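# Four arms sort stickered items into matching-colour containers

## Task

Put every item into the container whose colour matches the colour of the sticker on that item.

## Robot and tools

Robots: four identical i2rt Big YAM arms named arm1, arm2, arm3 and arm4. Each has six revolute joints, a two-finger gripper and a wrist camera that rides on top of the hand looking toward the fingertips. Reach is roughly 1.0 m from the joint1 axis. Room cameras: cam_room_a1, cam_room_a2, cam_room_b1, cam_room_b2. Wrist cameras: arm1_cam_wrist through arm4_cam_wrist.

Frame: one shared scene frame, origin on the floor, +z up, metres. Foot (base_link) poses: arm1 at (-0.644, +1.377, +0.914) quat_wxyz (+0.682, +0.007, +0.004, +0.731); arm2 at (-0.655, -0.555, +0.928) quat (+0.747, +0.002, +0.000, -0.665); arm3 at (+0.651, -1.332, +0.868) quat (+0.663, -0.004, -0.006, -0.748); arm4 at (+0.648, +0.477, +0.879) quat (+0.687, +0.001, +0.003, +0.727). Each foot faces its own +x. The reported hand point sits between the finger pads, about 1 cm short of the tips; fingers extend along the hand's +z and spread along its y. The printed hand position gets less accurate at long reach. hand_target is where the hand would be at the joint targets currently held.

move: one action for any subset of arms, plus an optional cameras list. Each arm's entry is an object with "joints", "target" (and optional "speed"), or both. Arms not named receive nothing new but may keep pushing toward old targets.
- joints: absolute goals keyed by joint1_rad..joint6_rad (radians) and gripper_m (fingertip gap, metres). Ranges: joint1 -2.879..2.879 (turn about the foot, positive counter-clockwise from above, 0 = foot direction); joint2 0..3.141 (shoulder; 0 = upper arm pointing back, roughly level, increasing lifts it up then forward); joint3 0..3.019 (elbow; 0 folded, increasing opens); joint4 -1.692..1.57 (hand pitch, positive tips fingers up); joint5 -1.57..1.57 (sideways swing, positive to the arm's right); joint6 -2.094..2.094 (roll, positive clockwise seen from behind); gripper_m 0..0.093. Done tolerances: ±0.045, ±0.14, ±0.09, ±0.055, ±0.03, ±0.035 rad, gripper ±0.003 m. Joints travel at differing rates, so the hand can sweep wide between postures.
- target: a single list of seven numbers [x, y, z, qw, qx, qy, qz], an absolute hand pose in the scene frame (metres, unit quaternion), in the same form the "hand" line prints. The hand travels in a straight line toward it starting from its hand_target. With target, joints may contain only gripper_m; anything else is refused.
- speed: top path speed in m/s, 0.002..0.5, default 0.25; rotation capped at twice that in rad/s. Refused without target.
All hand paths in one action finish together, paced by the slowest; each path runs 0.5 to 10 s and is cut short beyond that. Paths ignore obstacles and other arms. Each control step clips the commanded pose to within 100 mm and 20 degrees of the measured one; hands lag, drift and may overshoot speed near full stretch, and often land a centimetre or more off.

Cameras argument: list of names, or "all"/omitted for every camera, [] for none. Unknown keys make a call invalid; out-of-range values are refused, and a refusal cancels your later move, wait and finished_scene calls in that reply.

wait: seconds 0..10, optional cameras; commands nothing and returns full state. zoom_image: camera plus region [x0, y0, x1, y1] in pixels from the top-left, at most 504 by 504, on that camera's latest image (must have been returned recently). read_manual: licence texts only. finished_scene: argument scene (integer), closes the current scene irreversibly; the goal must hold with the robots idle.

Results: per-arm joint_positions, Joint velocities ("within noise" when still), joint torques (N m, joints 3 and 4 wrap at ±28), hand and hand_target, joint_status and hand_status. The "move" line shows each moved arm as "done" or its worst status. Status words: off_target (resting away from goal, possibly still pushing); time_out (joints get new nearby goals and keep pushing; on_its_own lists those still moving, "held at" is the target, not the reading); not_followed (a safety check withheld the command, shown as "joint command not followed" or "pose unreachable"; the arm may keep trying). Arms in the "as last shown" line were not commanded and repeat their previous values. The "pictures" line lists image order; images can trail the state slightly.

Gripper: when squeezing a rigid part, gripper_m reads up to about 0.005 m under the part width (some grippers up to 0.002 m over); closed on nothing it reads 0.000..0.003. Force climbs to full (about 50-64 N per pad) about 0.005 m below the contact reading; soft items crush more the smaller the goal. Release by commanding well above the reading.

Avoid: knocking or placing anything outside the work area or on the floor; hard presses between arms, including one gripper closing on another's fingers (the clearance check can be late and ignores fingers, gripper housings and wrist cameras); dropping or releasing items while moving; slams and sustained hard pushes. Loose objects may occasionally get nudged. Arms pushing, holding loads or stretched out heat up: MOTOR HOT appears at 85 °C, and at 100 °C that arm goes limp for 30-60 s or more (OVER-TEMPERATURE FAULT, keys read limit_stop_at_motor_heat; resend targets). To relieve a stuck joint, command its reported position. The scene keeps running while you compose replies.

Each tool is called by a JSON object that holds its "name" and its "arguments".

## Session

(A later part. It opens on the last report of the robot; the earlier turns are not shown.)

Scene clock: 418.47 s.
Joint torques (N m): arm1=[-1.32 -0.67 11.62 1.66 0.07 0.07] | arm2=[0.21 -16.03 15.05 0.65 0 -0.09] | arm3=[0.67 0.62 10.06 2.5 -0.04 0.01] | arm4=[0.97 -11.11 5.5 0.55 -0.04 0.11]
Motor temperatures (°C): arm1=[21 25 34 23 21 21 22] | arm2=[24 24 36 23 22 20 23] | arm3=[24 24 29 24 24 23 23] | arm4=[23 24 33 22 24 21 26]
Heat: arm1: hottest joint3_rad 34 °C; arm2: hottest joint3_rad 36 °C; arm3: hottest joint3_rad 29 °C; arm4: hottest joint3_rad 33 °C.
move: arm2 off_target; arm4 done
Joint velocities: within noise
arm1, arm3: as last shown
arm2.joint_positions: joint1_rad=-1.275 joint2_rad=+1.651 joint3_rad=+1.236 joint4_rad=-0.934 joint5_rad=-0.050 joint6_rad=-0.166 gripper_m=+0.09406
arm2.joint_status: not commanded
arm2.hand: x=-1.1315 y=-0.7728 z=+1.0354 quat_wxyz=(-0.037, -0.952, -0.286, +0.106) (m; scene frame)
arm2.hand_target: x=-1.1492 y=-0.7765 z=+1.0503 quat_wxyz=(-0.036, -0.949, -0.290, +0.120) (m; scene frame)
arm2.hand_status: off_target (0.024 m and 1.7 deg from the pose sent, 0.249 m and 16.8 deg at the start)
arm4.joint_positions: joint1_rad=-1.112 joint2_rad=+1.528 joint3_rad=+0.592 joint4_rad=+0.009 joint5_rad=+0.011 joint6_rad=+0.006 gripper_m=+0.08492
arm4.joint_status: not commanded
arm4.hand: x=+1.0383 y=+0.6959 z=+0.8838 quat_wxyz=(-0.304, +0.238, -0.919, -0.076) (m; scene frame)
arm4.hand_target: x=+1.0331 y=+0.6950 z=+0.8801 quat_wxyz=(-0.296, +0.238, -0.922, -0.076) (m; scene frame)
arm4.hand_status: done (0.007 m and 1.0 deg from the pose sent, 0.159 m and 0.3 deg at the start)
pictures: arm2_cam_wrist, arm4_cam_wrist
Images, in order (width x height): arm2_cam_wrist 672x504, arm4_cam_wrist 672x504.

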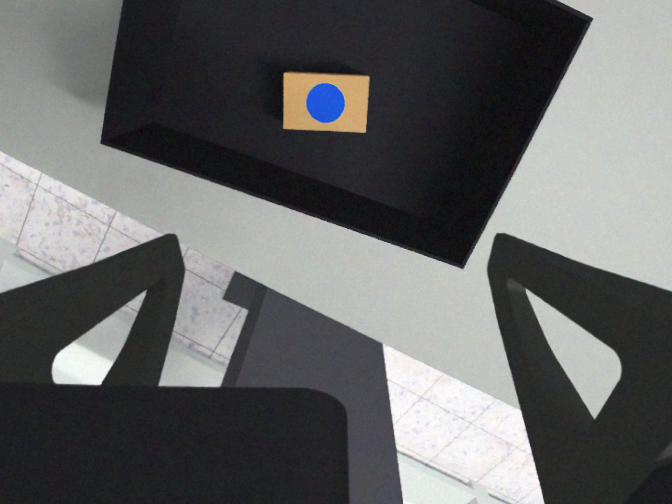

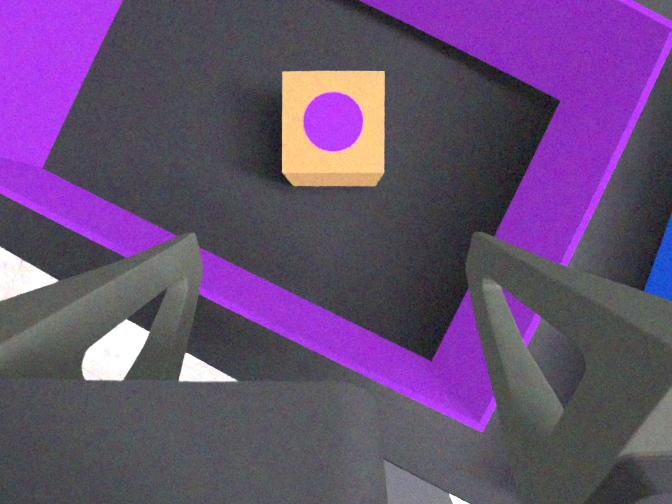

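{"name": "move", "arguments": {"arm2": {"target":[-1.155,-0.792,0.86,0.0365,0.9487,0.29,-0.1193],"speed":0.2}, "cameras": ["arm2_cam_wrist"]}}

Scene clock: 429.03 s.
Joint torques (N m): arm1=[-1.67 -0.44 11.77 1.74 0.06 0.08] | arm2=[1.44 -17.67 7.61 1.87 0.08 0.15] | arm3=[0.62 0.73 10.04 2.48 -0.05 0.01] | arm4=[1.14 -11.16 5.49 0.61 0 0.05]
Motor temperatures (°C): arm1=[21 25 34 23 21 21 22] | arm2=[24 25 37 23 22 20 23] | arm3=[24 24 29 24 24 23 23] | arm4=[23 24 32 22 24 21 26]
Heat: arm1: hottest joint3_rad 34 °C; arm2: hottest joint3_rad 37 °C; arm3: hottest joint3_rad 29 °C; arm4: hottest joint3_rad 32 °C.
move: arm2 off_target
Joint velocities: within noise
arm1.joint_positions: joint1_rad=-2.250 joint2_rad=+0.835 joint3_rad=+0.836 joint4_rad=-1.006 joint5_rad=-0.001 joint6_rad=-0.003 gripper_m=+0.08496
arm1.joint_status: not commanded
arm1.hand: x=-0.3682 y=+1.1860 z=+1.1587 quat_wxyz=(-0.259, -0.287, -0.918, +0.085) (m; scene frame)
arm1.hand_target: x=-0.3642 y=+1.1840 z=+1.1599 quat_wxyz=(-0.263, -0.288, -0.917, +0.086) (m; scene frame)
arm1.hand_status: not commanded
arm2.joint_positions: joint1_rad=-1.267 joint2_rad=+1.953 joint3_rad=+1.158 joint4_rad=-0.512 joint5_rad=-0.046 joint6_rad=-0.167 gripper_m=+0.09406
arm2.joint_status: not commanded
arm2.hand: x=-1.1610 y=-0.7898 z=+0.8732 quat_wxyz=(-0.038, -0.948, -0.290, +0.126) (m; scene frame)
arm2.hand_target: x=-1.1549 y=-0.7917 z=+0.8604 quat_wxyz=(-0.036, -0.949, -0.290, +0.119) (m; scene frame)
arm2.hand_status: off_target (0.015 m and 0.8 deg from the pose sent, 0.178 m and 1.7 deg at the start)
arm3.joint_positions: joint1_rad=-1.791 joint2_rad=+0.321 joint3_rad=+0.541 joint4_rad=-0.250 joint5_rad=+0.001 joint6_rad=-0.006 gripper_m=+0.09401
arm3.joint_status: not commanded
arm3.hand: x=+0.3657 y=-1.2245 z=+1.2565 quat_wxyz=(+0.116, -0.708, +0.125, +0.685) (m; scene frame)
arm3.hand_target: x=+0.3689 y=-1.2229 z=+1.2654 quat_wxyz=(+0.118, -0.697, +0.128, +0.695) (m; scene frame)
arm3.hand_status: not commanded
arm4: as last shown
arm4.hand: x=+1.0382 y=+0.6959 z=+0.8838 quat_wxyz=(-0.304, +0.238, -0.919, -0.075) (m; scene frame)
arm4.hand_target: x=+1.0331 y=+0.6950 z=+0.8800 quat_wxyz=(-0.296, +0.238, -0.922, -0.076) (m; scene frame)
pictures: arm2_cam_wrist
Images, in order (width x height): arm2_cam_wrist 672x504.

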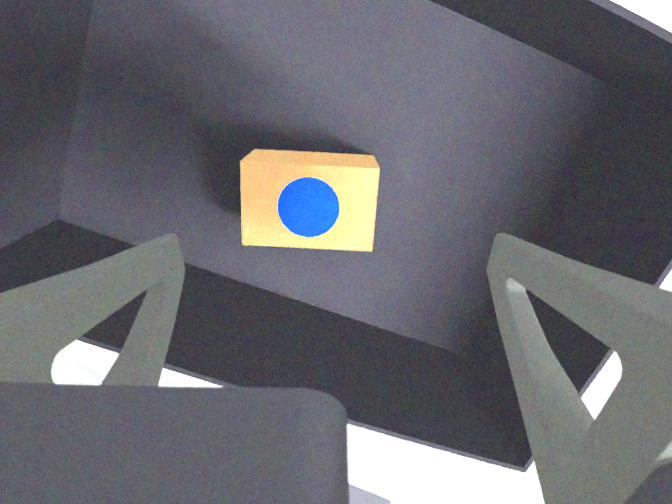

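{"name": "move", "arguments": {"arm2": {"target":[-1.140,-0.795,0.79,0.0365,0.9487,0.29,-0.1193],"speed":0.15}, "cameras": ["arm2_cam_wrist"]}}

{"name": "move", "arguments": {"arm2": {"target":[-1.140,-0.795,0.742,0.0365,0.9487,0.29,-0.1193],"speed":0.1}, "cameras": ["arm2_cam_wrist"]}}

Scene clock: 438.30 s.
Joint torques (N m): arm1=[-1.79 -1.14 11.67 1.85 0.09 0.11] | arm2=[1.38 -18.02 6.49 1.85 0.08 0.21] | arm3=[0.67 0.62 10.07 2.5 -0.06 0.01] | arm4=[1.26 -11.22 5.63 0.55 0.02 0.1]
Motor temperatures (°C): arm1=[21 25 34 23 21 21 22] | arm2=[24 25 35 23 22 20 23] | arm3=[24 24 29 24 24 23 23] | arm4=[23 24 31 22 24 21 25]
Heat: arm1: hottest joint3_rad 34 °C; arm2: hottest joint3_rad 35 °C; arm3: hottest joint3_rad 29 °C; arm4: hottest joint3_rad 31 °C.
move: arm2 off_target
Joint velocities: within noise
arm1, arm3, arm4: as last shown
arm2.joint_positions: joint1_rad=-1.247 joint2_rad=+2.082 joint3_rad=+1.112 joint4_rad=-0.339 joint5_rad=-0.041 joint6_rad=-0.155 gripper_m=+0.09406
arm2.joint_status: not commanded
arm2.hand: x=-1.1456 y=-0.7935 z=+0.8014 quat_wxyz=(-0.037, -0.947, -0.293, +0.125) (m; scene frame)
arm2.hand_target: x=-1.1400 y=-0.7949 z=+0.7904 quat_wxyz=(-0.036, -0.949, -0.290, +0.119) (m; scene frame)
arm2.hand_status: off_target (0.013 m and 0.7 deg from the pose sent, 0.086 m and 0.8 deg at the start)
pictures: arm2_cam_wrist
Images, in order (width x height): arm2_cam_wrist 672x504.

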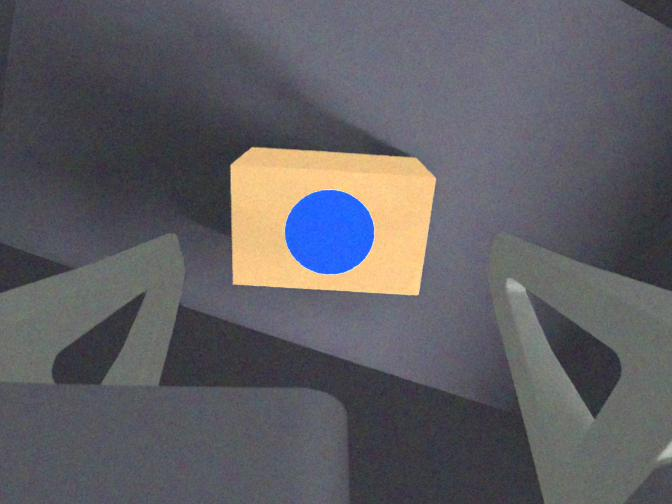

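Scene clock: 439.40 s.
Joint torques (N m): arm1=[-1.55 -0.62 11.66 1.69 0.11 0.1] | arm2=[1.32 -17.96 7.01 1.83 0.07 0.19] | arm3=[0.73 0.62 10.06 2.52 -0.04 0] | arm4=[1.08 -11.34 5.46 0.61 0.01 0.1]
Motor temperatures (°C): arm1=[21 25 34 23 21 21 22] | arm2=[24 25 35 23 22 20 23] | arm3=[24 24 29 24 24 23 23] | arm4=[23 24 31 22 24 21 25]
Heat: arm1: hottest joint3_rad 34 °C; arm2: hottest joint3_rad 35 °C; arm3: hottest joint3_rad 29 °C; arm4: hottest joint3_rad 31 °C.
move: arm2 done
Joint velocities: within noise
arm1, arm3, arm4: as last shown
arm2.joint_positions: joint1_rad=-1.247 joint2_rad=+2.192 joint3_rad=+1.112 joint4_rad=-0.245 joint5_rad=-0.041 joint6_rad=-0.152 gripper_m=+0.09406
arm2.joint_status: not commanded
arm2.hand: x=-1.1380 y=-0.7898 z=+0.7503 quat_wxyz=(-0.037, -0.948, -0.292, +0.117) (m; scene frame)
arm2.hand_target: x=-1.1398 y=-0.7949 z=+0.7421 quat_wxyz=(-0.037, -0.949, -0.290, +0.119) (m; scene frame)
arm2.hand_status: done (0.010 m and 0.4 deg from the pose sent, 0.060 m and 0.7 deg at the start)
pictures: arm2_cam_wrist
Images, in order (width x height): arm2_cam_wrist 672x504.

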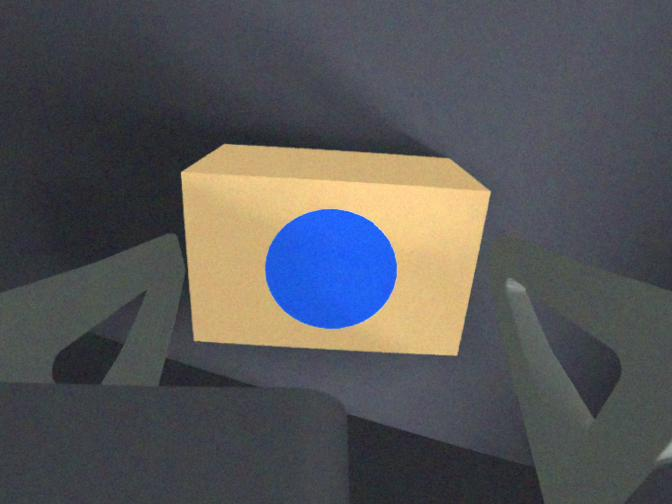

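{"name": "move", "arguments": {"arm2": {"joints":{"gripper_m":0.055}}, "cameras": []}}

{"name": "move", "arguments": {"arm2": {"target":[-1.06,-0.735,0.98,0.0365,0.9487,0.29,-0.1193],"speed":0.2}, "cameras": ["arm2_cam_wrist"]}}

Scene clock: 443.80 s.
Joint torques (N m): arm1=[-1.44 -0.85 11.88 1.81 0.12 0.07] | arm2=[1.44 -18.08 7.01 1.87 0.06 0.18] | arm3=[0.56 0.67 10.06 2.52 -0.04 0] | arm4=[0.67 -11.46 5.53 0.62 -0.02 0.1]
Motor temperatures (°C): arm1=[21 25 34 23 21 21 22] | arm2=[24 25 34 23 22 20 23] | arm3=[24 24 30 24 24 23 23] | arm4=[23 24 31 22 24 21 25]
Heat: arm1: hottest joint3_rad 34 °C; arm2: hottest joint3_rad 34 °C; arm3: hottest joint3_rad 30 °C; arm4: hottest joint3_rad 31 °C.
move: arm2 off_target
Joint velocities: within noise
arm1, arm3, arm4: as last shown
arm2.joint_positions: joint1_rad=-1.247 joint2_rad=+2.192 joint3_rad=+1.112 joint4_rad=-0.245 joint5_rad=-0.041 joint6_rad=-0.151 gripper_m=+0.06906
arm2.joint_status: gripper_m off_target (ended at +0.06910, target +0.05500)
arm2.hand: x=-1.1381 y=-0.7897 z=+0.7503 quat_wxyz=(-0.036, -0.949, -0.292, +0.117) (m; scene frame)
arm2.hand_target: x=-1.1398 y=-0.7949 z=+0.7421 quat_wxyz=(-0.037, -0.949, -0.290, +0.119) (m; scene frame)
arm2.hand_status: not commanded
pictures: none
No camera images: "cameras" was empty.

Scene clock: 445.77 s.
Joint torques (N m): arm1=[-2.2 -0.97 11.71 1.77 0.15 0.06] | arm2=[-0.03 -13.51 8.65 0.79 -0.24 -0.07] | arm3=[0.73 0.62 10.03 2.5 -0.06 0.01] | arm4=[1.26 -11.46 5.48 0.65 -0.01 0.09]
Motor temperatures (°C): arm1=[21 25 34 23 21 21 22] | arm2=[24 25 34 23 22 20 23] | arm3=[24 24 30 24 24 23 23] | arm4=[23 24 31 22 24 21 25]
Heat: arm1: hottest joint3_rad 34 °C; arm2: hottest joint3_rad 34 °C; arm3: hottest joint3_rad 30 °C; arm4: hottest joint3_rad 31 °C.
move: arm2 off_target
Joint velocities: within noise
arm1, arm3, arm4: as last shown
arm2.joint_positions: joint1_rad=-1.279 joint2_rad=+1.517 joint3_rad=+0.916 joint4_rad=-0.694 joint5_rad=-0.047 joint6_rad=-0.173 gripper_m=+0.06906
arm2.joint_status: not commanded
arm2.hand: x=-1.0664 y=-0.7417 z=+0.9868 quat_wxyz=(-0.038, -0.948, -0.287, +0.133) (m; scene frame)
arm2.hand_target: x=-1.0600 y=-0.7351 z=+0.9801 quat_wxyz=(-0.037, -0.949, -0.290, +0.119) (m; scene frame)
arm2.hand_status: off_target (0.011 m and 1.6 deg from the pose sent, 0.249 m and 0.3 deg at the start)
pictures: arm2_cam_wrist
Images, in order (width x height): arm2_cam_wrist 672x504.

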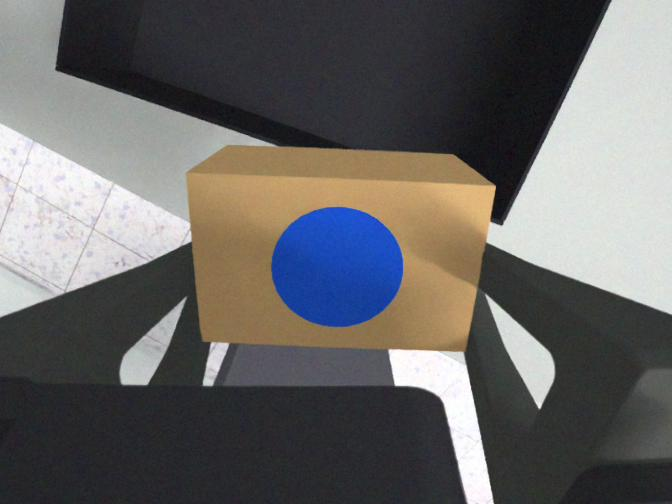

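{"name": "move", "arguments": {"arm2": {"joints":{"joint2_rad":0.84,"joint3_rad":0.86,"joint4_rad":-1.25,"joint5_rad":0,"joint6_rad":0}}, "arm4": {"joints":{"joint2_rad":0.84,"joint3_rad":0.86,"joint4_rad":-0.8,"joint5_rad":0,"joint6_rad":0,"gripper_m":0.093}}, "cameras": []}}

{"name": "move", "arguments": {"arm2": {"joints":{"joint1_rad":2.16}}, "arm4": {"joints":{"joint1_rad":2.145}}, "cameras": ["arm2_cam_wrist","arm4_cam_wrist"]}}

Scene clock: 454.27 s.
Joint torques (N m): arm1=[-2.14 -1.14 11.85 1.87 0.08 0.09] | arm2=[-0.03 -4.37 11.82 0.99 0.13 0.22] | arm3=[0.67 0.67 10.06 2.52 -0.06 0.01] | arm4=[0.85 -4.07 10.33 0.77 -0.03 0]
Motor temperatures (°C): arm1=[21 25 34 23 21 21 22] | arm2=[24 25 33 23 22 20 23] | arm3=[24 24 30 24 24 23 23] | arm4=[23 24 31 22 24 21 25]
Heat: arm1: hottest joint3_rad 34 °C; arm2: hottest joint3_rad 33 °C; arm3: hottest joint3_rad 30 °C; arm4: hottest joint3_rad 31 °C.
move: arm2 done; arm4 done
Joint velocities: within noise
arm1, arm3: as last shown
arm2.joint_positions: joint1_rad=-1.279 joint2_rad=+0.838 joint3_rad=+0.859 joint4_rad=-1.239 joint5_rad=-0.003 joint6_rad=-0.015 gripper_m=+0.06906
arm2.joint_status: all done
arm2.hand: x=-0.9178 y=-0.6696 z=+1.1621 quat_wxyz=(-0.035, -0.963, -0.207, +0.171) (m; scene frame)
arm2.hand_target: x=-0.9170 y=-0.6659 z=+1.1611 quat_wxyz=(-0.032, -0.966, -0.196, +0.165) (m; scene frame)
arm2.hand_status: not commanded
arm4.joint_positions: joint1_rad=-1.112 joint2_rad=+0.835 joint3_rad=+0.849 joint4_rad=-0.788 joint5_rad=+0.003 joint6_rad=+0.006 gripper_m=+0.09288
arm4.joint_status: all done
arm4.hand: x=+0.9767 y=+0.6627 z=+1.1669 quat_wxyz=(-0.372, +0.232, -0.893, -0.098) (m; scene frame)
arm4.hand_target: x=+0.9764 y=+0.6644 z=+1.1695 quat_wxyz=(-0.370, +0.237, -0.893, -0.098) (m; scene frame)
arm4.hand_status: not commanded
pictures: none
No camera images: "cameras" was empty.

Scene clock: 456.77 s.
Joint torques (N m): arm1=[-1.73 -0.44 11.63 1.87 0.11 0.1] | arm2=[1.03 -4.37 11.79 0.98 0.13 0.18] | arm3=[0.56 0.73 10.09 2.5 -0.05 0] | arm4=[0.97 -3.78 10.4 0.72 0.21 -0.03]
Motor temperatures (°C): arm1=[21 25 34 23 21 21 22] | arm2=[24 25 34 23 22 20 23] | arm3=[24 24 30 24 24 23 23] | arm4=[23 24 32 22 24 21 25]
Heat: arm1: hottest joint3_rad 34 °C; arm2: hottest joint3_rad 34 °C; arm3: hottest joint3_rad 30 °C; arm4: hottest joint3_rad 32 °C.
move: arm2 done; arm4 done
Joint velocities: within noise
arm1, arm3: as last shown
arm2.joint_positions: joint1_rad=+2.157 joint2_rad=+0.838 joint3_rad=+0.859 joint4_rad=-1.239 joint5_rad=-0.003 joint6_rad=-0.012 gripper_m=+0.06924
arm2.joint_status: all done
arm2.hand: x=-0.4376 y=-0.3711 z=+1.1640 quat_wxyz=(-0.166, +0.345, -0.922, -0.062) (m; scene frame)
arm2.hand_target: x=-0.4395 y=-0.3722 z=+1.1629 quat_wxyz=(-0.161, +0.341, -0.924, -0.060) (m; scene frame)
arm2.hand_status: not commanded
arm4.joint_positions: joint1_rad=+2.143 joint2_rad=+0.836 joint3_rad=+0.849 joint4_rad=-0.788 joint5_rad=-0.002 joint6_rad=+0.006 gripper_m=+0.09294
arm4.joint_status: all done
arm4.hand: x=+0.3453 y=+0.2572 z=+1.1711 quat_wxyz=(+0.123, +0.876, +0.283, -0.370) (m; scene frame)
arm4.hand_target: x=+0.3450 y=+0.2568 z=+1.1739 quat_wxyz=(+0.120, +0.876, +0.286, -0.369) (m; scene frame)
arm4.hand_status: not commanded
pictures: arm2_cam_wrist, arm4_cam_wrist
Images, in order (width x height): arm2_cam_wrist 672x504, arm4_cam_wrist 672x504.

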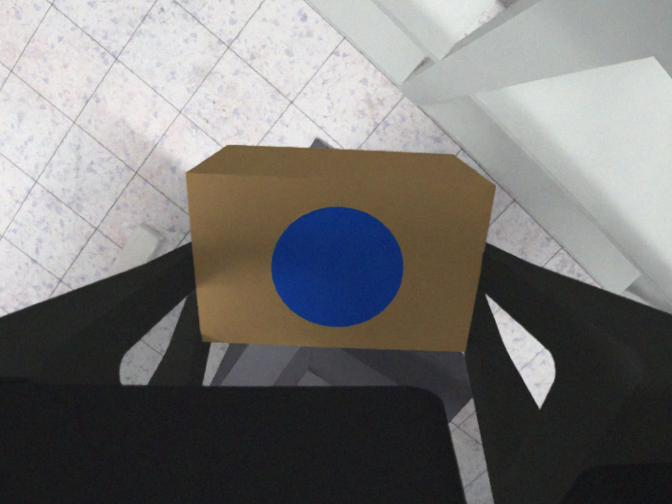

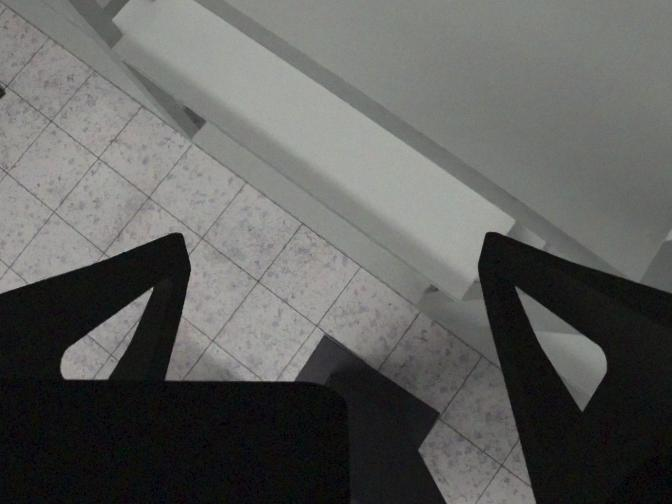

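{"name": "move", "arguments": {"arm2": {"target":[-0.06,-0.05,1.10,-0.1171,0.3418,-0.9313,-0.043],"speed":0.25}, "cameras": ["arm2_cam_wrist","cam_room_b1"]}}

{"name": "move", "arguments": {"arm2": {"target":[-0.06,-0.05,1.045,-0.1171,0.3418,-0.9313,-0.043],"speed":0.1}, "cameras": ["arm2_cam_wrist","cam_room_b1"]}}

Scene clock: 467.17 s.
Joint torques (N m): arm1=[-1.08 -0.97 11.63 1.78 0.1 0.08] | arm2=[0.73 -24.59 16.59 0.7 0.12 0.19] | arm3=[0.62 0.73 10.09 2.5 -0.06 0] | arm4=[0.97 -4.01 10.3 0.75 0.14 -0.02]
Motor temperatures (°C): arm1=[21 25 34 23 21 21 22] | arm2=[24 25 35 23 22 20 24] | arm3=[24 24 30 24 24 23 23] | arm4=[23 24 34 22 24 21 25]
Heat: arm1: hottest joint3_rad 34 °C; arm2: hottest joint3_rad 35 °C; arm3: hottest joint3_rad 30 °C; arm4: hottest joint3_rad 34 °C.
move: arm2 off_target
Joint velocities: within noise
arm1, arm3, arm4: as last shown
arm2.joint_positions: joint1_rad=+2.157 joint2_rad=+2.345 joint3_rad=+2.493 joint4_rad=-1.481 joint5_rad=-0.002 joint6_rad=-0.012 gripper_m=+0.06924
arm2.joint_status: not commanded
arm2.hand: x=-0.0676 y=-0.0574 z=+1.1016 quat_wxyz=(-0.112, +0.348, -0.930, -0.042) (m; scene frame)
arm2.hand_target: x=-0.0607 y=-0.0504 z=+1.0998 quat_wxyz=(-0.119, +0.342, -0.931, -0.044) (m; scene frame)
arm2.hand_status: off_target (0.011 m and 0.9 deg from the pose sent, 0.500 m and 6.1 deg at the start)
pictures: arm2_cam_wrist, cam_room_b1
Images, in order (width x height): arm2_cam_wrist 672x504, cam_room_b1 672x504.

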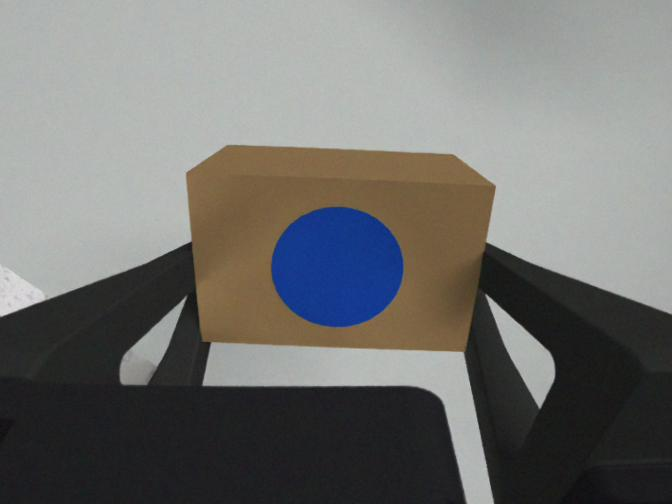

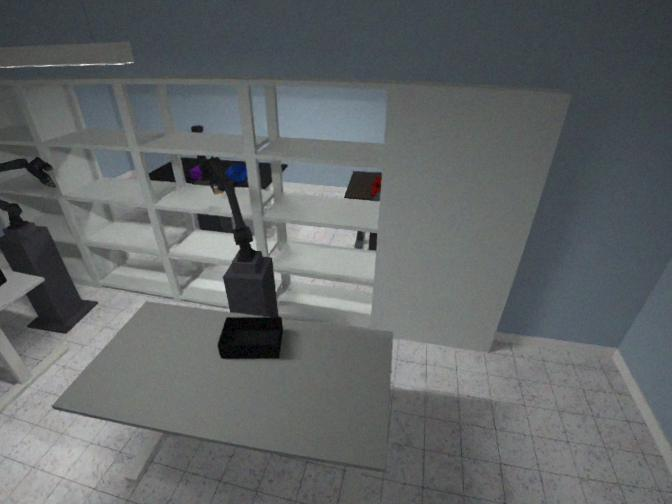

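Scene clock: 468.30 s.
Joint torques (N m): arm1=[-1.96 -1.49 11.67 1.83 0.07 0.12] | arm2=[0.85 -26.34 10.88 1.91 0.14 0.2] | arm3=[0.62 0.62 10.06 2.48 -0.06 0] | arm4=[0.85 -4.01 10.29 0.72 0.19 -0.03]
Motor temperatures (°C): arm1=[21 25 34 23 21 21 22] | arm2=[24 26 35 23 22 20 24] | arm3=[24 24 30 24 24 23 23] | arm4=[23 24 34 22 24 21 25]
Heat: arm1: hottest joint3_rad 34 °C; arm2: hottest joint3_rad 35 °C; arm3: hottest joint3_rad 30 °C; arm4: hottest joint3_rad 34 °C.
move: arm2 off_target
Joint velocities: within noise
arm1.joint_positions: joint1_rad=-2.250 joint2_rad=+0.835 joint3_rad=+0.836 joint4_rad=-1.006 joint5_rad=-0.001 joint6_rad=-0.003 gripper_m=+0.08496
arm1.joint_status: not commanded
arm1.hand: x=-0.3682 y=+1.1860 z=+1.1587 quat_wxyz=(-0.259, -0.287, -0.918, +0.085) (m; scene frame)
arm1.hand_target: x=-0.3642 y=+1.1840 z=+1.1599 quat_wxyz=(-0.263, -0.288, -0.917, +0.086) (m; scene frame)
arm1.hand_status: not commanded
arm2.joint_positions: joint1_rad=+2.157 joint2_rad=+2.345 joint3_rad=+2.380 joint4_rad=-1.351 joint5_rad=-0.002 joint6_rad=-0.012 gripper_m=+0.06924
arm2.joint_status: not commanded
arm2.hand: x=-0.0612 y=-0.0520 z=+1.0599 quat_wxyz=(-0.121, +0.347, -0.929, -0.045) (m; scene frame)
arm2.hand_target: x=-0.0603 y=-0.0501 z=+1.0450 quat_wxyz=(-0.117, +0.342, -0.931, -0.043) (m; scene frame)
arm2.hand_status: off_target (0.015 m and 0.8 deg from the pose sent, 0.058 m and 0.9 deg at the start)
arm3.joint_positions: joint1_rad=-1.791 joint2_rad=+0.321 joint3_rad=+0.541 joint4_rad=-0.250 joint5_rad=+0.001 joint6_rad=-0.006 gripper_m=+0.09401
arm3.joint_status: not commanded
arm3.hand: x=+0.3657 y=-1.2245 z=+1.2565 quat_wxyz=(+0.116, -0.708, +0.125, +0.685) (m; scene frame)
arm3.hand_target: x=+0.3689 y=-1.2229 z=+1.2654 quat_wxyz=(+0.118, -0.697, +0.128, +0.695) (m; scene frame)
arm3.hand_status: not commanded
arm4: as last shown
pictures: arm2_cam_wrist, cam_room_b1
Images, in order (width x height): arm2_cam_wrist 672x504, cam_room_b1 672x504.

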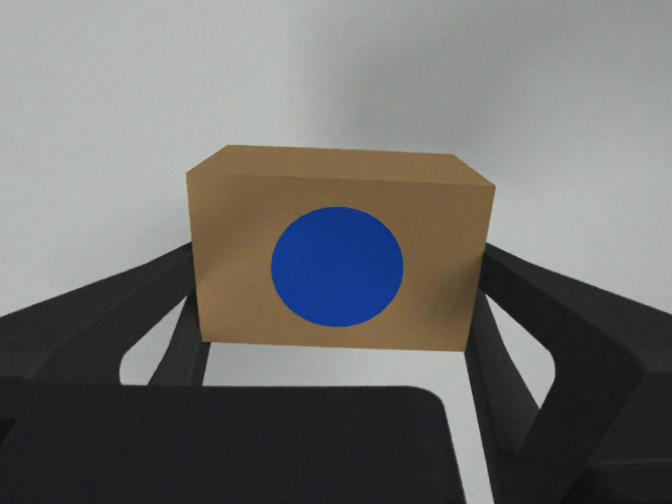

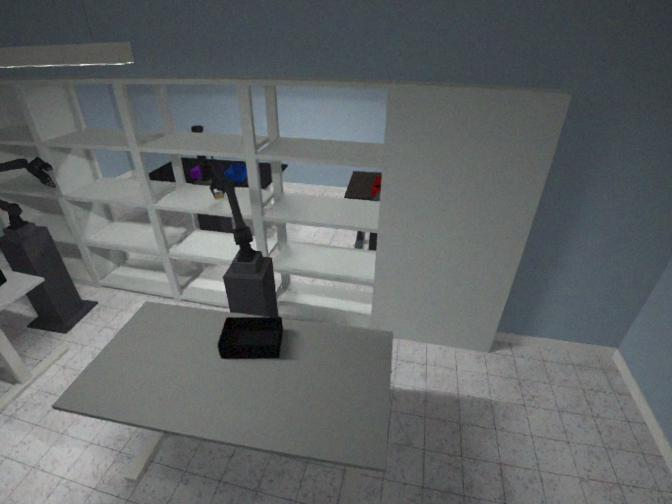

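{"name": "move", "arguments": {"arm2": {"target":[-0.06,-0.05,1.025,-0.1171,0.3418,-0.9313,-0.043],"speed":0.08}, "cameras": []}}

{"name": "move", "arguments": {"arm2": {"target":[-0.06,-0.05,1.012,-0.1171,0.3418,-0.9313,-0.043],"speed":0.05}, "cameras": ["arm2_cam_wrist"]}}

{"name": "move", "arguments": {"arm2": {"target":[-0.06,-0.05,1.002,-0.1171,0.3418,-0.9313,-0.043],"speed":0.05}, "cameras": ["arm2_cam_wrist"]}}

Scene clock: 473.37 s.
Joint torques (N m): arm1=[-1.38 -1.2 11.9 1.66 0.09 0.09] | arm2=[0.73 -26.64 10.55 1.92 0.14 0.2] | arm3=[0.62 0.67 10.09 2.52 -0.06 0] | arm4=[0.97 -4.01 10.29 0.81 0.17 0.01]
Motor temperatures (°C): arm1=[21 25 34 23 21 21 22] | arm2=[24 26 34 23 22 20 24] | arm3=[24 24 30 24 24 23 23] | arm4=[23 23 35 22 24 21 25]
Heat: arm1: hottest joint3_rad 34 °C; arm2: hottest joint3_rad 34 °C; arm3: hottest joint3_rad 30 °C; arm4: hottest joint3_rad 35 °C.
move: arm2 off_target
Joint velocities: within noise
arm1, arm3, arm4: as last shown
arm2.joint_positions: joint1_rad=+2.157 joint2_rad=+2.345 joint3_rad=+2.334 joint4_rad=-1.300 joint5_rad=-0.002 joint6_rad=-0.012 gripper_m=+0.06924
arm2.joint_status: not commanded
arm2.hand: x=-0.0601 y=-0.0510 z=+1.0426 quat_wxyz=(-0.123, +0.347, -0.929, -0.046) (m; scene frame)
arm2.hand_target: x=-0.0604 y=-0.0501 z=+1.0252 quat_wxyz=(-0.117, +0.342, -0.931, -0.043) (m; scene frame)
arm2.hand_status: off_target (0.018 m and 1.0 deg from the pose sent, 0.035 m and 0.8 deg at the start)
pictures: none
No camera images: "cameras" was empty.

Scene clock: 474.33 s.
Joint torques (N m): arm1=[-1.9 -1.49 11.7 1.69 0.11 0.08] | arm2=[0.79 -26.29 10.4 1.94 0.13 0.2] | arm3=[0.62 0.62 10.03 2.51 -0.06 0] | arm4=[1.03 -4.19 10.33 0.83 0.16 -0.01]
Motor temperatures (°C): arm1=[21 25 34 23 21 21 22] | arm2=[24 27 34 23 22 20 24] | arm3=[24 24 30 24 24 23 23] | arm4=[23 23 35 22 24 21 25]
Heat: arm1: hottest joint3_rad 34 °C; arm2: hottest joint3_rad 34 °C; arm3: hottest joint3_rad 30 °C; arm4: hottest joint3_rad 35 °C.
move: arm2 off_target
Joint velocities: within noise
arm1, arm3, arm4: as last shown
arm2.joint_positions: joint1_rad=+2.157 joint2_rad=+2.345 joint3_rad=+2.306 joint4_rad=-1.268 joint5_rad=-0.002 joint6_rad=-0.012 gripper_m=+0.06924
arm2.joint_status: not commanded
arm2.hand: x=-0.0597 y=-0.0506 z=+1.0320 quat_wxyz=(-0.125, +0.347, -0.928, -0.046) (m; scene frame)
arm2.hand_target: x=-0.0605 y=-0.0503 z=+1.0121 quat_wxyz=(-0.117, +0.342, -0.931, -0.043) (m; scene frame)
arm2.hand_status: off_target (0.020 m and 1.2 deg from the pose sent, 0.031 m and 1.0 deg at the start)
pictures: arm2_cam_wrist
Images, in order (width x height): arm2_cam_wrist 672x504.

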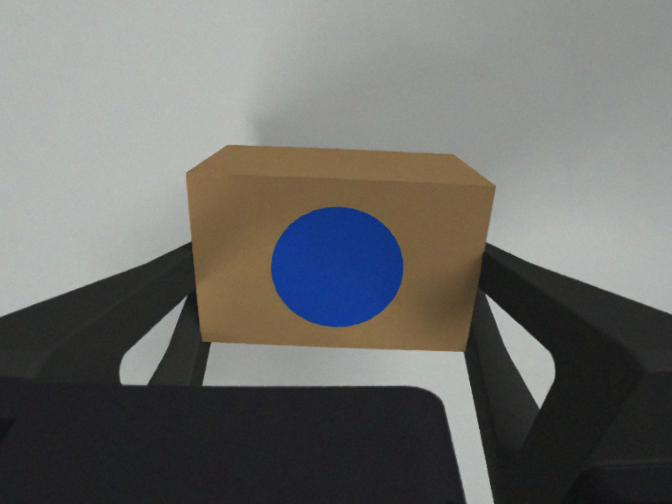

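Scene clock: 475.30 s.
Joint torques (N m): arm1=[-1.96 -1.38 11.58 1.77 0.05 0.04] | arm2=[0.91 -26.23 10.37 1.91 0.13 0.19] | arm3=[0.79 0.67 10.06 2.47 -0.05 0.01] | arm4=[1.03 -3.96 10.4 0.72 0.16 -0.01]
Motor temperatures (°C): arm1=[21 25 34 23 21 21 22] | arm2=[24 27 34 23 22 20 24] | arm3=[24 24 30 24 24 23 23] | arm4=[23 23 35 22 24 21 25]
Heat: arm1: hottest joint3_rad 34 °C; arm2: hottest joint3_rad 34 °C; arm3: hottest joint3_rad 30 °C; arm4: hottest joint3_rad 35 °C.
move: arm2 off_target
Joint velocities: within noise
arm1, arm3, arm4: as last shown
arm2.joint_positions: joint1_rad=+2.157 joint2_rad=+2.345 joint3_rad=+2.286 joint4_rad=-1.244 joint5_rad=-0.001 joint6_rad=-0.012 gripper_m=+0.06924
arm2.joint_status: not commanded
arm2.hand: x=-0.0593 y=-0.0503 z=+1.0245 quat_wxyz=(-0.126, +0.347, -0.928, -0.047) (m; scene frame)
arm2.hand_target: x=-0.0605 y=-0.0503 z=+1.0023 quat_wxyz=(-0.117, +0.342, -0.931, -0.043) (m; scene frame)
arm2.hand_status: off_target (0.023 m and 1.3 deg from the pose sent, 0.030 m and 1.2 deg at the start)
pictures: arm2_cam_wrist
Images, in order (width x height): arm2_cam_wrist 672x504.

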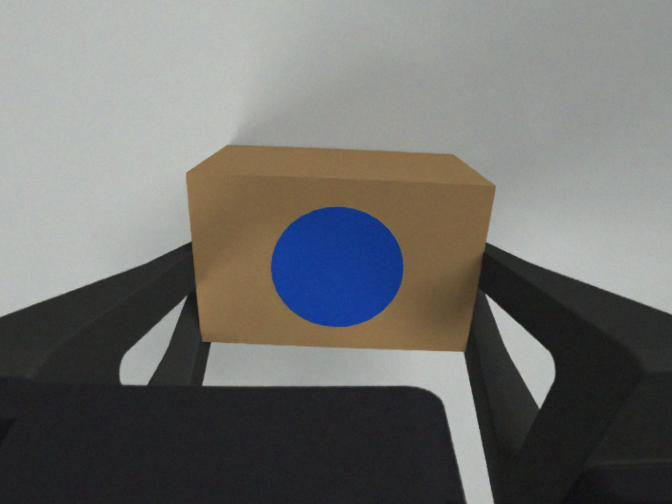

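{"name": "move", "arguments": {"arm2": {"target":[-0.06,-0.05,0.992,-0.1171,0.3418,-0.9313,-0.043],"speed":0.05}, "cameras": []}}

{"name": "move", "arguments": {"arm2": {"target":[-0.06,-0.05,0.984,-0.1171,0.3418,-0.9313,-0.043],"speed":0.05}, "cameras": ["arm2_cam_wrist"]}}

Scene clock: 480.77 s.
Joint torques (N m): arm1=[-0.91 -0.44 11.75 1.74 0.07 0.09] | arm2=[0.79 -25.88 9.17 2.19 0.13 0.2] | arm3=[0.67 0.67 10.03 2.5 -0.05 0] | arm4=[1.14 -3.55 10.41 0.72 0.17 -0.03]
Motor temperatures (°C): arm1=[21 25 34 23 21 21 22] | arm2=[24 27 34 23 22 20 24] | arm3=[24 24 30 24 24 23 23] | arm4=[23 23 36 22 24 21 25]
Heat: arm1: hottest joint3_rad 34 °C; arm2: hottest joint3_rad 34 °C; arm3: hottest joint3_rad 30 °C; arm4: hottest joint3_rad 36 °C.
move: arm2 off_target
Joint velocities: within noise
arm1, arm3, arm4: as last shown
arm2.joint_positions: joint1_rad=+2.157 joint2_rad=+2.345 joint3_rad=+2.280 joint4_rad=-1.226 joint5_rad=-0.001 joint6_rad=-0.012 gripper_m=+0.06924
arm2.joint_status: not commanded
arm2.hand: x=-0.0572 y=-0.0486 z=+1.0230 quat_wxyz=(-0.132, +0.347, -0.927, -0.049) (m; scene frame)
arm2.hand_target: x=-0.0608 y=-0.0506 z=+0.9925 quat_wxyz=(-0.117, +0.342, -0.931, -0.043) (m; scene frame)
arm2.hand_status: off_target (0.031 m and 2.0 deg from the pose sent, 0.033 m and 1.3 deg at the start)
pictures: none
No camera images: "cameras" was empty.

Scene clock: 481.73 s.
Joint torques (N m): arm1=[-1.44 -1.08 11.81 1.66 0.14 0.05] | arm2=[0.91 -25.29 8.69 2.25 0.13 0.19] | arm3=[0.62 0.67 10.04 2.5 -0.06 0.01] | arm4=[0.91 -4.19 10.48 0.69 0.19 -0.05]
Motor temperatures (°C): arm1=[21 25 34 23 21 21 22] | arm2=[24 27 34 23 22 20 24] | arm3=[24 24 30 24 24 23 23] | arm4=[23 23 36 22 24 21 25]
Heat: arm1: hottest joint3_rad 34 °C; arm2: hottest joint3_rad 34 °C; arm3: hottest joint3_rad 30 °C; arm4: hottest joint3_rad 36 °C.
move: arm2 off_target
Joint velocities: within noise
arm1, arm3, arm4: as last shown
arm2.joint_positions: joint1_rad=+2.157 joint2_rad=+2.342 joint3_rad=+2.270 joint4_rad=-1.209 joint5_rad=-0.001 joint6_rad=-0.012 gripper_m=+0.06924
arm2.joint_status: not commanded
arm2.hand: x=-0.0560 y=-0.0476 z=+1.0225 quat_wxyz=(-0.137, +0.346, -0.927, -0.051) (m; scene frame)
arm2.hand_target: x=-0.0610 y=-0.0508 z=+0.9848 quat_wxyz=(-0.117, +0.342, -0.931, -0.043) (m; scene frame)
arm2.hand_status: off_target (0.039 m and 2.5 deg from the pose sent, 0.039 m and 2.0 deg at the start)
pictures: arm2_cam_wrist
Images, in order (width x height): arm2_cam_wrist 672x504.

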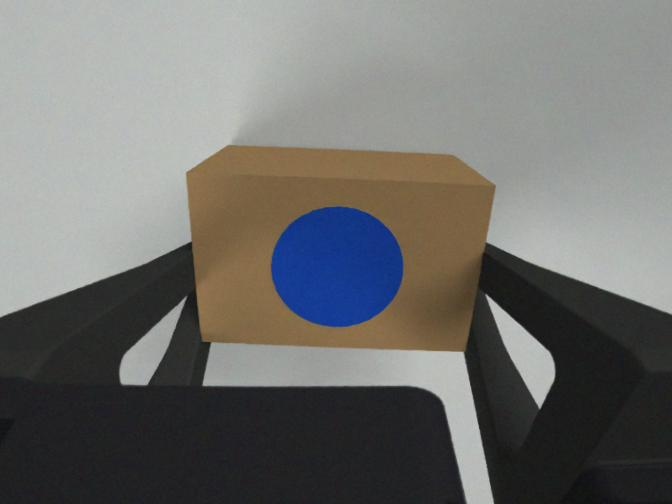

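{"name": "move", "arguments": {"arm2": {"target":[-0.06,-0.05,1.008,-0.1171,0.3418,-0.9313,-0.043],"speed":0.05}, "cameras": []}}

{"name": "move", "arguments": {"arm2": {"joints":{"gripper_m":0.093}}, "cameras": ["arm2_cam_wrist"]}}

{"name": "move", "arguments": {"arm2": {"target":[-0.11,-0.095,1.13,-0.1171,0.3418,-0.9313,-0.043],"speed":0.2}, "cameras": ["arm2_cam_wrist"]}}

{"name": "move", "arguments": {"arm2": {"target":[-0.4395,-0.3722,1.17,-0.161,0.341,-0.924,-0.06],"speed":0.35}, "arm4": {"target":[0.0,-0.0,1.12,0.1164,0.8717,0.2902,-0.3768],"speed":0.35}, "cameras": ["arm4_cam_wrist"]}}

Scene clock: 488.83 s.
Joint torques (N m): arm1=[-1.73 -0.32 11.86 1.7 0.12 0.09] | arm2=[0.73 -25.7 12.78 0.23 0.13 0.17] | arm3=[0.62 0.73 10 2.48 -0.06 0.01] | arm4=[1.08 -4.25 10.41 0.81 0.16 -0.03]
Motor temperatures (°C): arm1=[21 25 34 23 21 21 22] | arm2=[24 27 33 23 22 20 24] | arm3=[24 24 30 24 24 23 23] | arm4=[23 23 37 22 24 21 25]
Heat: arm1: hottest joint3_rad 34 °C; arm2: hottest joint3_rad 33 °C; arm3: hottest joint3_rad 30 °C; arm4: hottest joint3_rad 37 °C.
move: arm2 off_target
Joint velocities: within noise
arm1, arm3: as last shown
arm2.joint_positions: joint1_rad=+2.157 joint2_rad=+2.341 joint3_rad=+2.269 joint4_rad=-1.214 joint5_rad=-0.001 joint6_rad=-0.009 gripper_m=+0.06924
arm2.joint_status: not commanded
arm2.hand: x=-0.0570 y=-0.0484 z=+1.0224 quat_wxyz=(-0.134, +0.345, -0.928, -0.050) (m; scene frame)
arm2.hand_target: x=-0.0602 y=-0.0501 z=+1.0081 quat_wxyz=(-0.118, +0.342, -0.931, -0.043) (m; scene frame)
arm2.hand_status: off_target (0.015 m and 2.2 deg from the pose sent, 0.015 m and 2.5 deg at the start)
arm4.joint_positions: joint1_rad=+2.143 joint2_rad=+0.836 joint3_rad=+0.849 joint4_rad=-0.788 joint5_rad=-0.002 joint6_rad=+0.006 gripper_m=+0.09294
arm4.joint_status: not commanded
arm4.hand: x=+0.3453 y=+0.2572 z=+1.1711 quat_wxyz=(+0.123, +0.876, +0.283, -0.370) (m; scene frame)
arm4.hand_target: x=+0.3450 y=+0.2568 z=+1.1739 quat_wxyz=(+0.120, +0.876, +0.286, -0.369) (m; scene frame)
arm4.hand_status: not commanded
pictures: none
No camera images: "cameras" was empty.

Scene clock: 489.33 s.
Joint torques (N m): arm1=[-1.32 -0.79 11.67 1.74 0.1 0.09] | arm2=[0.85 -25.99 12.79 0.8 0.12 0.17] | arm3=[0.62 0.62 10.04 2.5 -0.06 0.01] | arm4=[0.97 -3.72 10.39 0.79 0.15 -0.06]
Motor temperatures (°C): arm1=[21 25 34 23 21 21 22] | arm2=[24 27 33 23 22 20 24] | arm3=[24 24 30 24 24 23 23] | arm4=[23 23 37 22 24 21 25]
Heat: arm1: hottest joint3_rad 34 °C; arm2: hottest joint3_rad 33 °C; arm3: hottest joint3_rad 30 °C; arm4: hottest joint3_rad 37 °C.
move: arm2 done
Joint velocities: within noise
arm1, arm3, arm4: as last shown
arm2.joint_positions: joint1_rad=+2.157 joint2_rad=+2.342 joint3_rad=+2.269 joint4_rad=-1.229 joint5_rad=-0.001 joint6_rad=-0.009 gripper_m=+0.09292
arm2.joint_status: all done
arm2.hand: x=-0.0596 y=-0.0506 z=+1.0208 quat_wxyz=(-0.128, +0.345, -0.929, -0.048) (m; scene frame)
arm2.hand_target: x=-0.0602 y=-0.0501 z=+1.0082 quat_wxyz=(-0.118, +0.342, -0.931, -0.043) (m; scene frame)
arm2.hand_status: not commanded
pictures: arm2_cam_wrist
Images, in order (width x height): arm2_cam_wrist 672x504.

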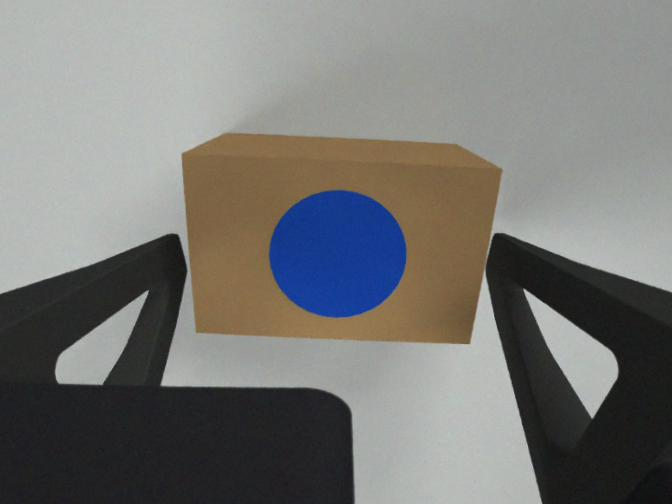

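Scene clock: 490.83 s.
Joint torques (N m): arm1=[-1.9 -1.2 11.6 1.85 0.12 0.11] | arm2=[0.67 -23.41 10.35 0.77 0.11 0.14] | arm3=[0.67 0.79 10.06 2.5 -0.05 0.02] | arm4=[1.26 -4.25 10.43 0.72 0.16 -0.01]
Motor temperatures (°C): arm1=[21 25 34 23 21 21 22] | arm2=[24 28 33 23 22 20 24] | arm3=[24 24 30 24 24 23 23] | arm4=[23 23 37 22 24 21 25]
Heat: arm1: hottest joint3_rad 34 °C; arm2: hottest joint3_rad 33 °C; arm3: hottest joint3_rad 30 °C; arm4: hottest joint3_rad 37 °C.
move: arm2 off_target
Joint velocities: within noise
arm1.joint_positions: joint1_rad=-2.250 joint2_rad=+0.835 joint3_rad=+0.836 joint4_rad=-1.006 joint5_rad=-0.001 joint6_rad=-0.003 gripper_m=+0.08496
arm1.joint_status: not commanded
arm1.hand: x=-0.3682 y=+1.1860 z=+1.1587 quat_wxyz=(-0.259, -0.287, -0.918, +0.085) (m; scene frame)
arm1.hand_target: x=-0.3642 y=+1.1840 z=+1.1599 quat_wxyz=(-0.263, -0.288, -0.917, +0.086) (m; scene frame)
arm1.hand_status: not commanded
arm2.joint_positions: joint1_rad=+2.157 joint2_rad=+2.086 joint3_rad=+2.158 joint4_rad=-1.352 joint5_rad=-0.001 joint6_rad=-0.009 gripper_m=+0.09292
arm2.joint_status: not commanded
arm2.hand: x=-0.1071 y=-0.0911 z=+1.1494 quat_wxyz=(-0.138, +0.345, -0.927, -0.051) (m; scene frame)
arm2.hand_target: x=-0.1102 y=-0.0950 z=+1.1301 quat_wxyz=(-0.117, +0.342, -0.931, -0.043) (m; scene frame)
arm2.hand_status: off_target (0.020 m and 2.6 deg from the pose sent, 0.128 m and 1.4 deg at the start)
arm3.joint_positions: joint1_rad=-1.791 joint2_rad=+0.321 joint3_rad=+0.541 joint4_rad=-0.250 joint5_rad=+0.001 joint6_rad=-0.006 gripper_m=+0.09401
arm3.joint_status: not commanded
arm3.hand: x=+0.3657 y=-1.2245 z=+1.2565 quat_wxyz=(+0.116, -0.708, +0.125, +0.685) (m; scene frame)
arm3.hand_target: x=+0.3689 y=-1.2229 z=+1.2654 quat_wxyz=(+0.118, -0.697, +0.128, +0.695) (m; scene frame)
arm3.hand_status: not commanded
arm4: as last shown
pictures: arm2_cam_wrist
Images, in order (width x height): arm2_cam_wrist 672x504.

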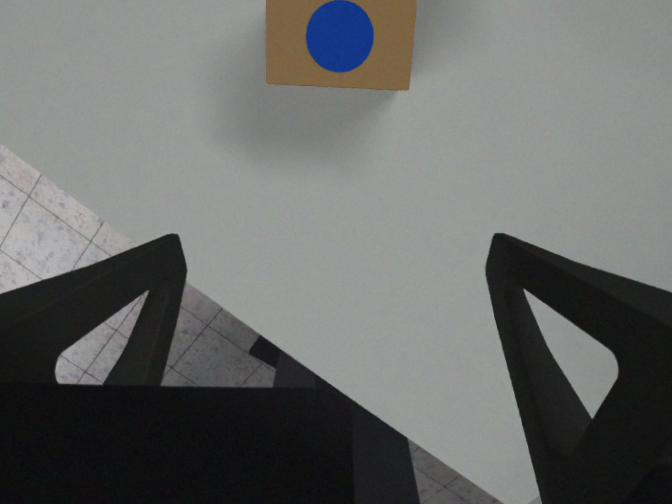

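Scene clock: 492.97 s.
Joint torques (N m): arm1=[-1.44 -0.91 11.73 1.73 0.03 0.09] | arm2=[0.91 -3.43 10.54 1.06 0.05 0.15] | arm3=[0.73 0.67 10.04 2.47 -0.06 0] | arm4=[1.32 -22.89 13.37 0.7 0.2 -0.09]
Motor temperatures (°C): arm1=[21 25 34 23 21 21 22] | arm2=[24 27 33 23 22 20 24] | arm3=[24 24 30 24 24 23 23] | arm4=[23 23 37 22 24 21 25]
Heat: arm1: hottest joint3_rad 34 °C; arm2: hottest joint3_rad 33 °C; arm3: hottest joint3_rad 30 °C; arm4: hottest joint3_rad 37 °C.
move: arm2 off_target; arm4 off_target
Joint velocities: within noise
arm1, arm3: as last shown
arm2.joint_positions: joint1_rad=+2.157 joint2_rad=+0.828 joint3_rad=+0.894 joint4_rad=-1.256 joint5_rad=-0.001 joint6_rad=-0.009 gripper_m=+0.09292
arm2.joint_status: not commanded
arm2.hand: x=-0.4357 y=-0.3699 z=+1.1814 quat_wxyz=(-0.179, +0.342, -0.920, -0.066) (m; scene frame)
arm2.hand_target: x=-0.4396 y=-0.3723 z=+1.1702 quat_wxyz=(-0.161, +0.341, -0.924, -0.060) (m; scene frame)
arm2.hand_status: off_target (0.012 m and 2.2 deg from the pose sent, 0.436 m and 2.9 deg at the start)
arm4.joint_positions: joint1_rad=+2.145 joint2_rad=+2.000 joint3_rad=+1.868 joint4_rad=-0.659 joint5_rad=+0.009 joint6_rad=+0.004 gripper_m=+0.09294
arm4.joint_status: not commanded
arm4.hand: x=+0.0072 y=+0.0124 z=+1.1058 quat_wxyz=(+0.116, +0.879, +0.283, -0.366) (m; scene frame)
arm4.hand_target: x=+0.0010 y=+0.0006 z=+1.1198 quat_wxyz=(+0.117, +0.872, +0.290, -0.377) (m; scene frame)
arm4.hand_status: off_target (0.020 m and 1.7 deg from the pose sent, 0.434 m and 1.5 deg at the start)
pictures: arm4_cam_wrist
Images, in order (width x height): arm4_cam_wrist 672x504.

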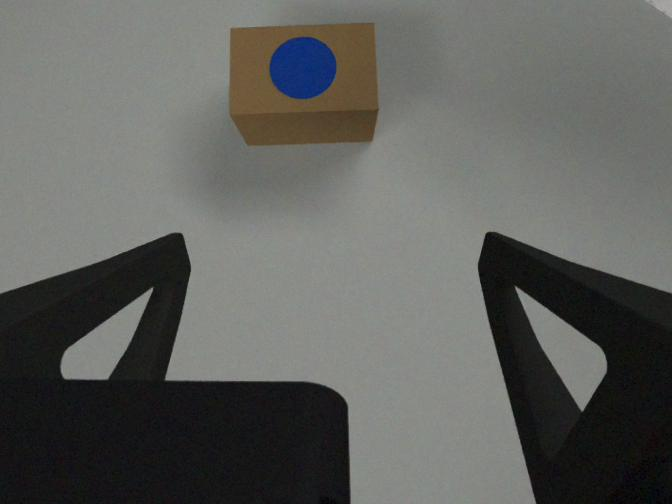

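{"name": "move", "arguments": {"arm4": {"target":[-0.045,-0.037,1.06,0.1164,0.8717,0.2902,-0.3768],"speed":0.2}, "cameras": ["arm4_cam_wrist"]}}

Scene clock: 505.67 s.
Joint torques (N m): arm1=[-1.44 -0.97 11.73 1.76 0.07 0.1] | arm2=[0.97 -3.49 10.52 1.02 0.06 0.15] | arm3=[0.62 0.67 10.04 2.5 -0.06 0] | arm4=[1.61 -25.99 13.26 1.25 0.21 -0.02]
Motor temperatures (°C): arm1=[21 25 35 23 21 21 21] | arm2=[24 27 34 22 22 20 23] | arm3=[24 24 30 24 24 23 23] | arm4=[23 25 40 22 24 21 25]
Heat: arm1: hottest joint3_rad 35 °C; arm2: hottest joint3_rad 34 °C; arm3: hottest joint3_rad 30 °C; arm4: hottest joint3_rad 40 °C.
move: arm4 off_target
Joint velocities: within noise
arm1, arm2, arm3: as last shown
arm4.joint_positions: joint1_rad=+2.148 joint2_rad=+2.207 joint3_rad=+2.052 joint4_rad=-0.649 joint5_rad=+0.012 joint6_rad=+0.004 gripper_m=+0.09294
arm4.joint_status: not commanded
arm4.hand: x=-0.0374 y=-0.0230 z=+1.0425 quat_wxyz=(+0.113, +0.881, +0.285, -0.359) (m; scene frame)
arm4.hand_target: x=-0.0437 y=-0.0361 z=+1.0602 quat_wxyz=(+0.117, +0.872, +0.290, -0.377) (m; scene frame)
arm4.hand_status: off_target (0.024 m and 2.4 deg from the pose sent, 0.085 m and 1.7 deg at the start)
pictures: arm4_cam_wrist
Images, in order (width x height): arm4_cam_wrist 672x504.

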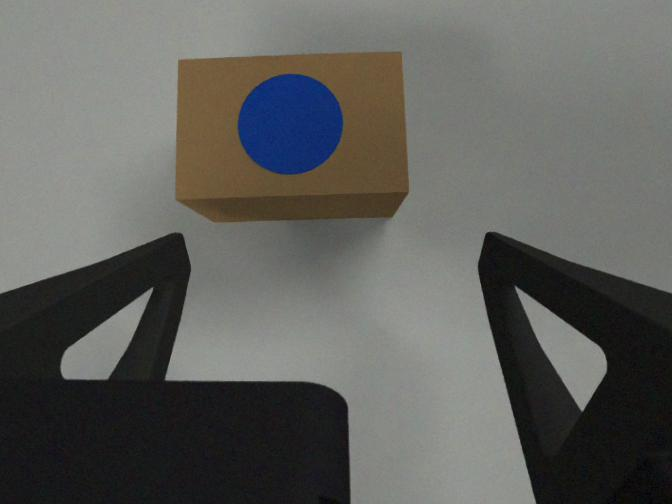

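{"name": "move", "arguments": {"arm4": {"joints":{"joint1_rad":2.17}}, "cameras": ["arm4_cam_wrist"]}}

Scene clock: 510.57 s.
Joint torques (N m): arm1=[-0.79 -0.56 11.74 1.77 0.07 0.09] | arm2=[0.97 -3.55 10.5 1.06 0.06 0.14] | arm3=[0.73 0.73 10.03 2.5 -0.05 0.01] | arm4=[1.03 -25.99 13.29 1.22 0.18 -0.03]
Motor temperatures (°C): arm1=[21 24 35 23 21 21 21] | arm2=[24 27 34 22 22 20 23] | arm3=[24 24 30 24 24 23 23] | arm4=[23 25 40 22 24 21 25]
Heat: arm1: hottest joint3_rad 35 °C; arm2: hottest joint3_rad 34 °C; arm3: hottest joint3_rad 30 °C; arm4: hottest joint3_rad 40 °C.
move: arm4 done
Joint velocities: within noise
arm1, arm2, arm3: as last shown
arm4.joint_positions: joint1_rad=+2.166 joint2_rad=+2.207 joint3_rad=+2.052 joint4_rad=-0.649 joint5_rad=+0.012 joint6_rad=+0.004 gripper_m=+0.09294
arm4.joint_status: all done
arm4.hand: x=-0.0283 y=-0.0352 z=+1.0425 quat_wxyz=(+0.116, +0.879, +0.293, -0.358) (m; scene frame)
arm4.hand_target: x=-0.0367 y=-0.0455 z=+1.0602 quat_wxyz=(+0.119, +0.870, +0.296, -0.376) (m; scene frame)
arm4.hand_status: not commanded
pictures: arm4_cam_wrist
Images, in order (width x height): arm4_cam_wrist 672x504.

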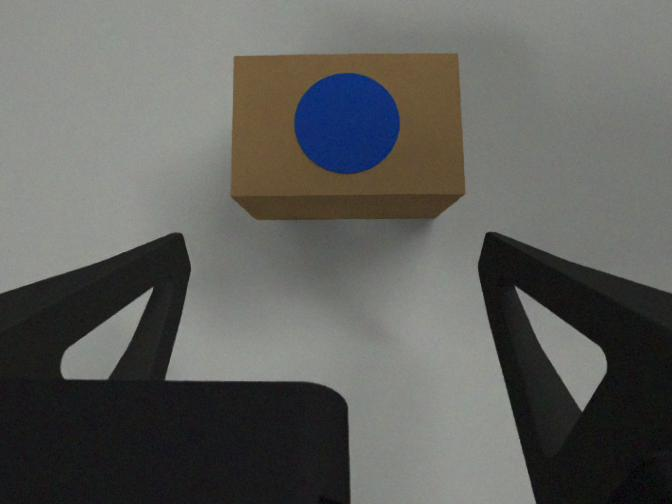

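{"name": "move", "arguments": {"arm4": {"target":[-0.070,-0.070,1.032,0.119,0.870,0.296,-0.376],"speed":0.15}, "cameras": ["arm4_cam_wrist"]}}

Scene clock: 516.47 s.
Joint torques (N m): arm1=[-1.55 -0.67 11.71 1.74 0.1 0.06] | arm2=[0.91 -3.49 10.48 1.05 0.06 0.15] | arm3=[0.62 0.67 10.1 2.52 -0.06 0.01] | arm4=[1.08 -26.29 13.53 0.61 0.16 -0.05]
Motor temperatures (°C): arm1=[21 24 35 23 21 21 21] | arm2=[24 26 34 22 22 20 23] | arm3=[24 24 30 24 24 23 23] | arm4=[23 25 40 22 24 21 25]
Heat: arm1: hottest joint3_rad 35 °C; arm2: hottest joint3_rad 34 °C; arm3: hottest joint3_rad 30 °C; arm4: hottest joint3_rad 40 °C.
move: arm4 off_target
Joint velocities: within noise
arm1, arm2, arm3: as last shown
arm4.joint_positions: joint1_rad=+2.166 joint2_rad=+2.354 joint3_rad=+2.268 joint4_rad=-0.691 joint5_rad=+0.012 joint6_rad=+0.004 gripper_m=+0.09294
arm4.joint_status: not commanded
arm4.hand: x=-0.0631 y=-0.0617 z=+1.0301 quat_wxyz=(+0.120, +0.874, +0.291, -0.371) (m; scene frame)
arm4.hand_target: x=-0.0692 y=-0.0696 z=+1.0318 quat_wxyz=(+0.119, +0.870, +0.296, -0.377) (m; scene frame)
arm4.hand_status: off_target (0.011 m and 1.0 deg from the pose sent, 0.055 m and 2.3 deg at the start)
pictures: arm4_cam_wrist
Images, in order (width x height): arm4_cam_wrist 672x504.

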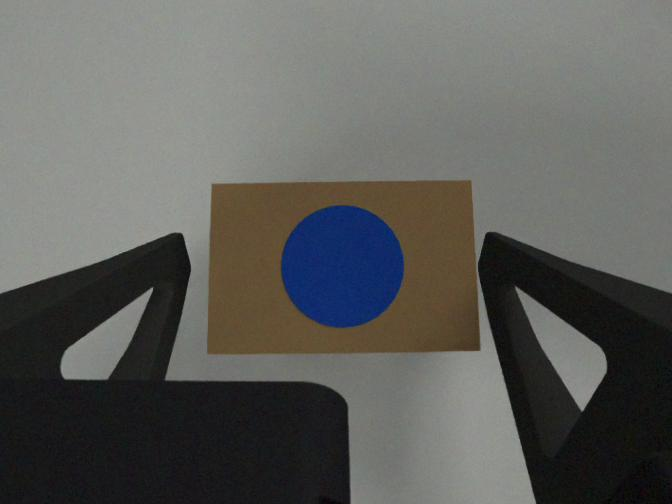

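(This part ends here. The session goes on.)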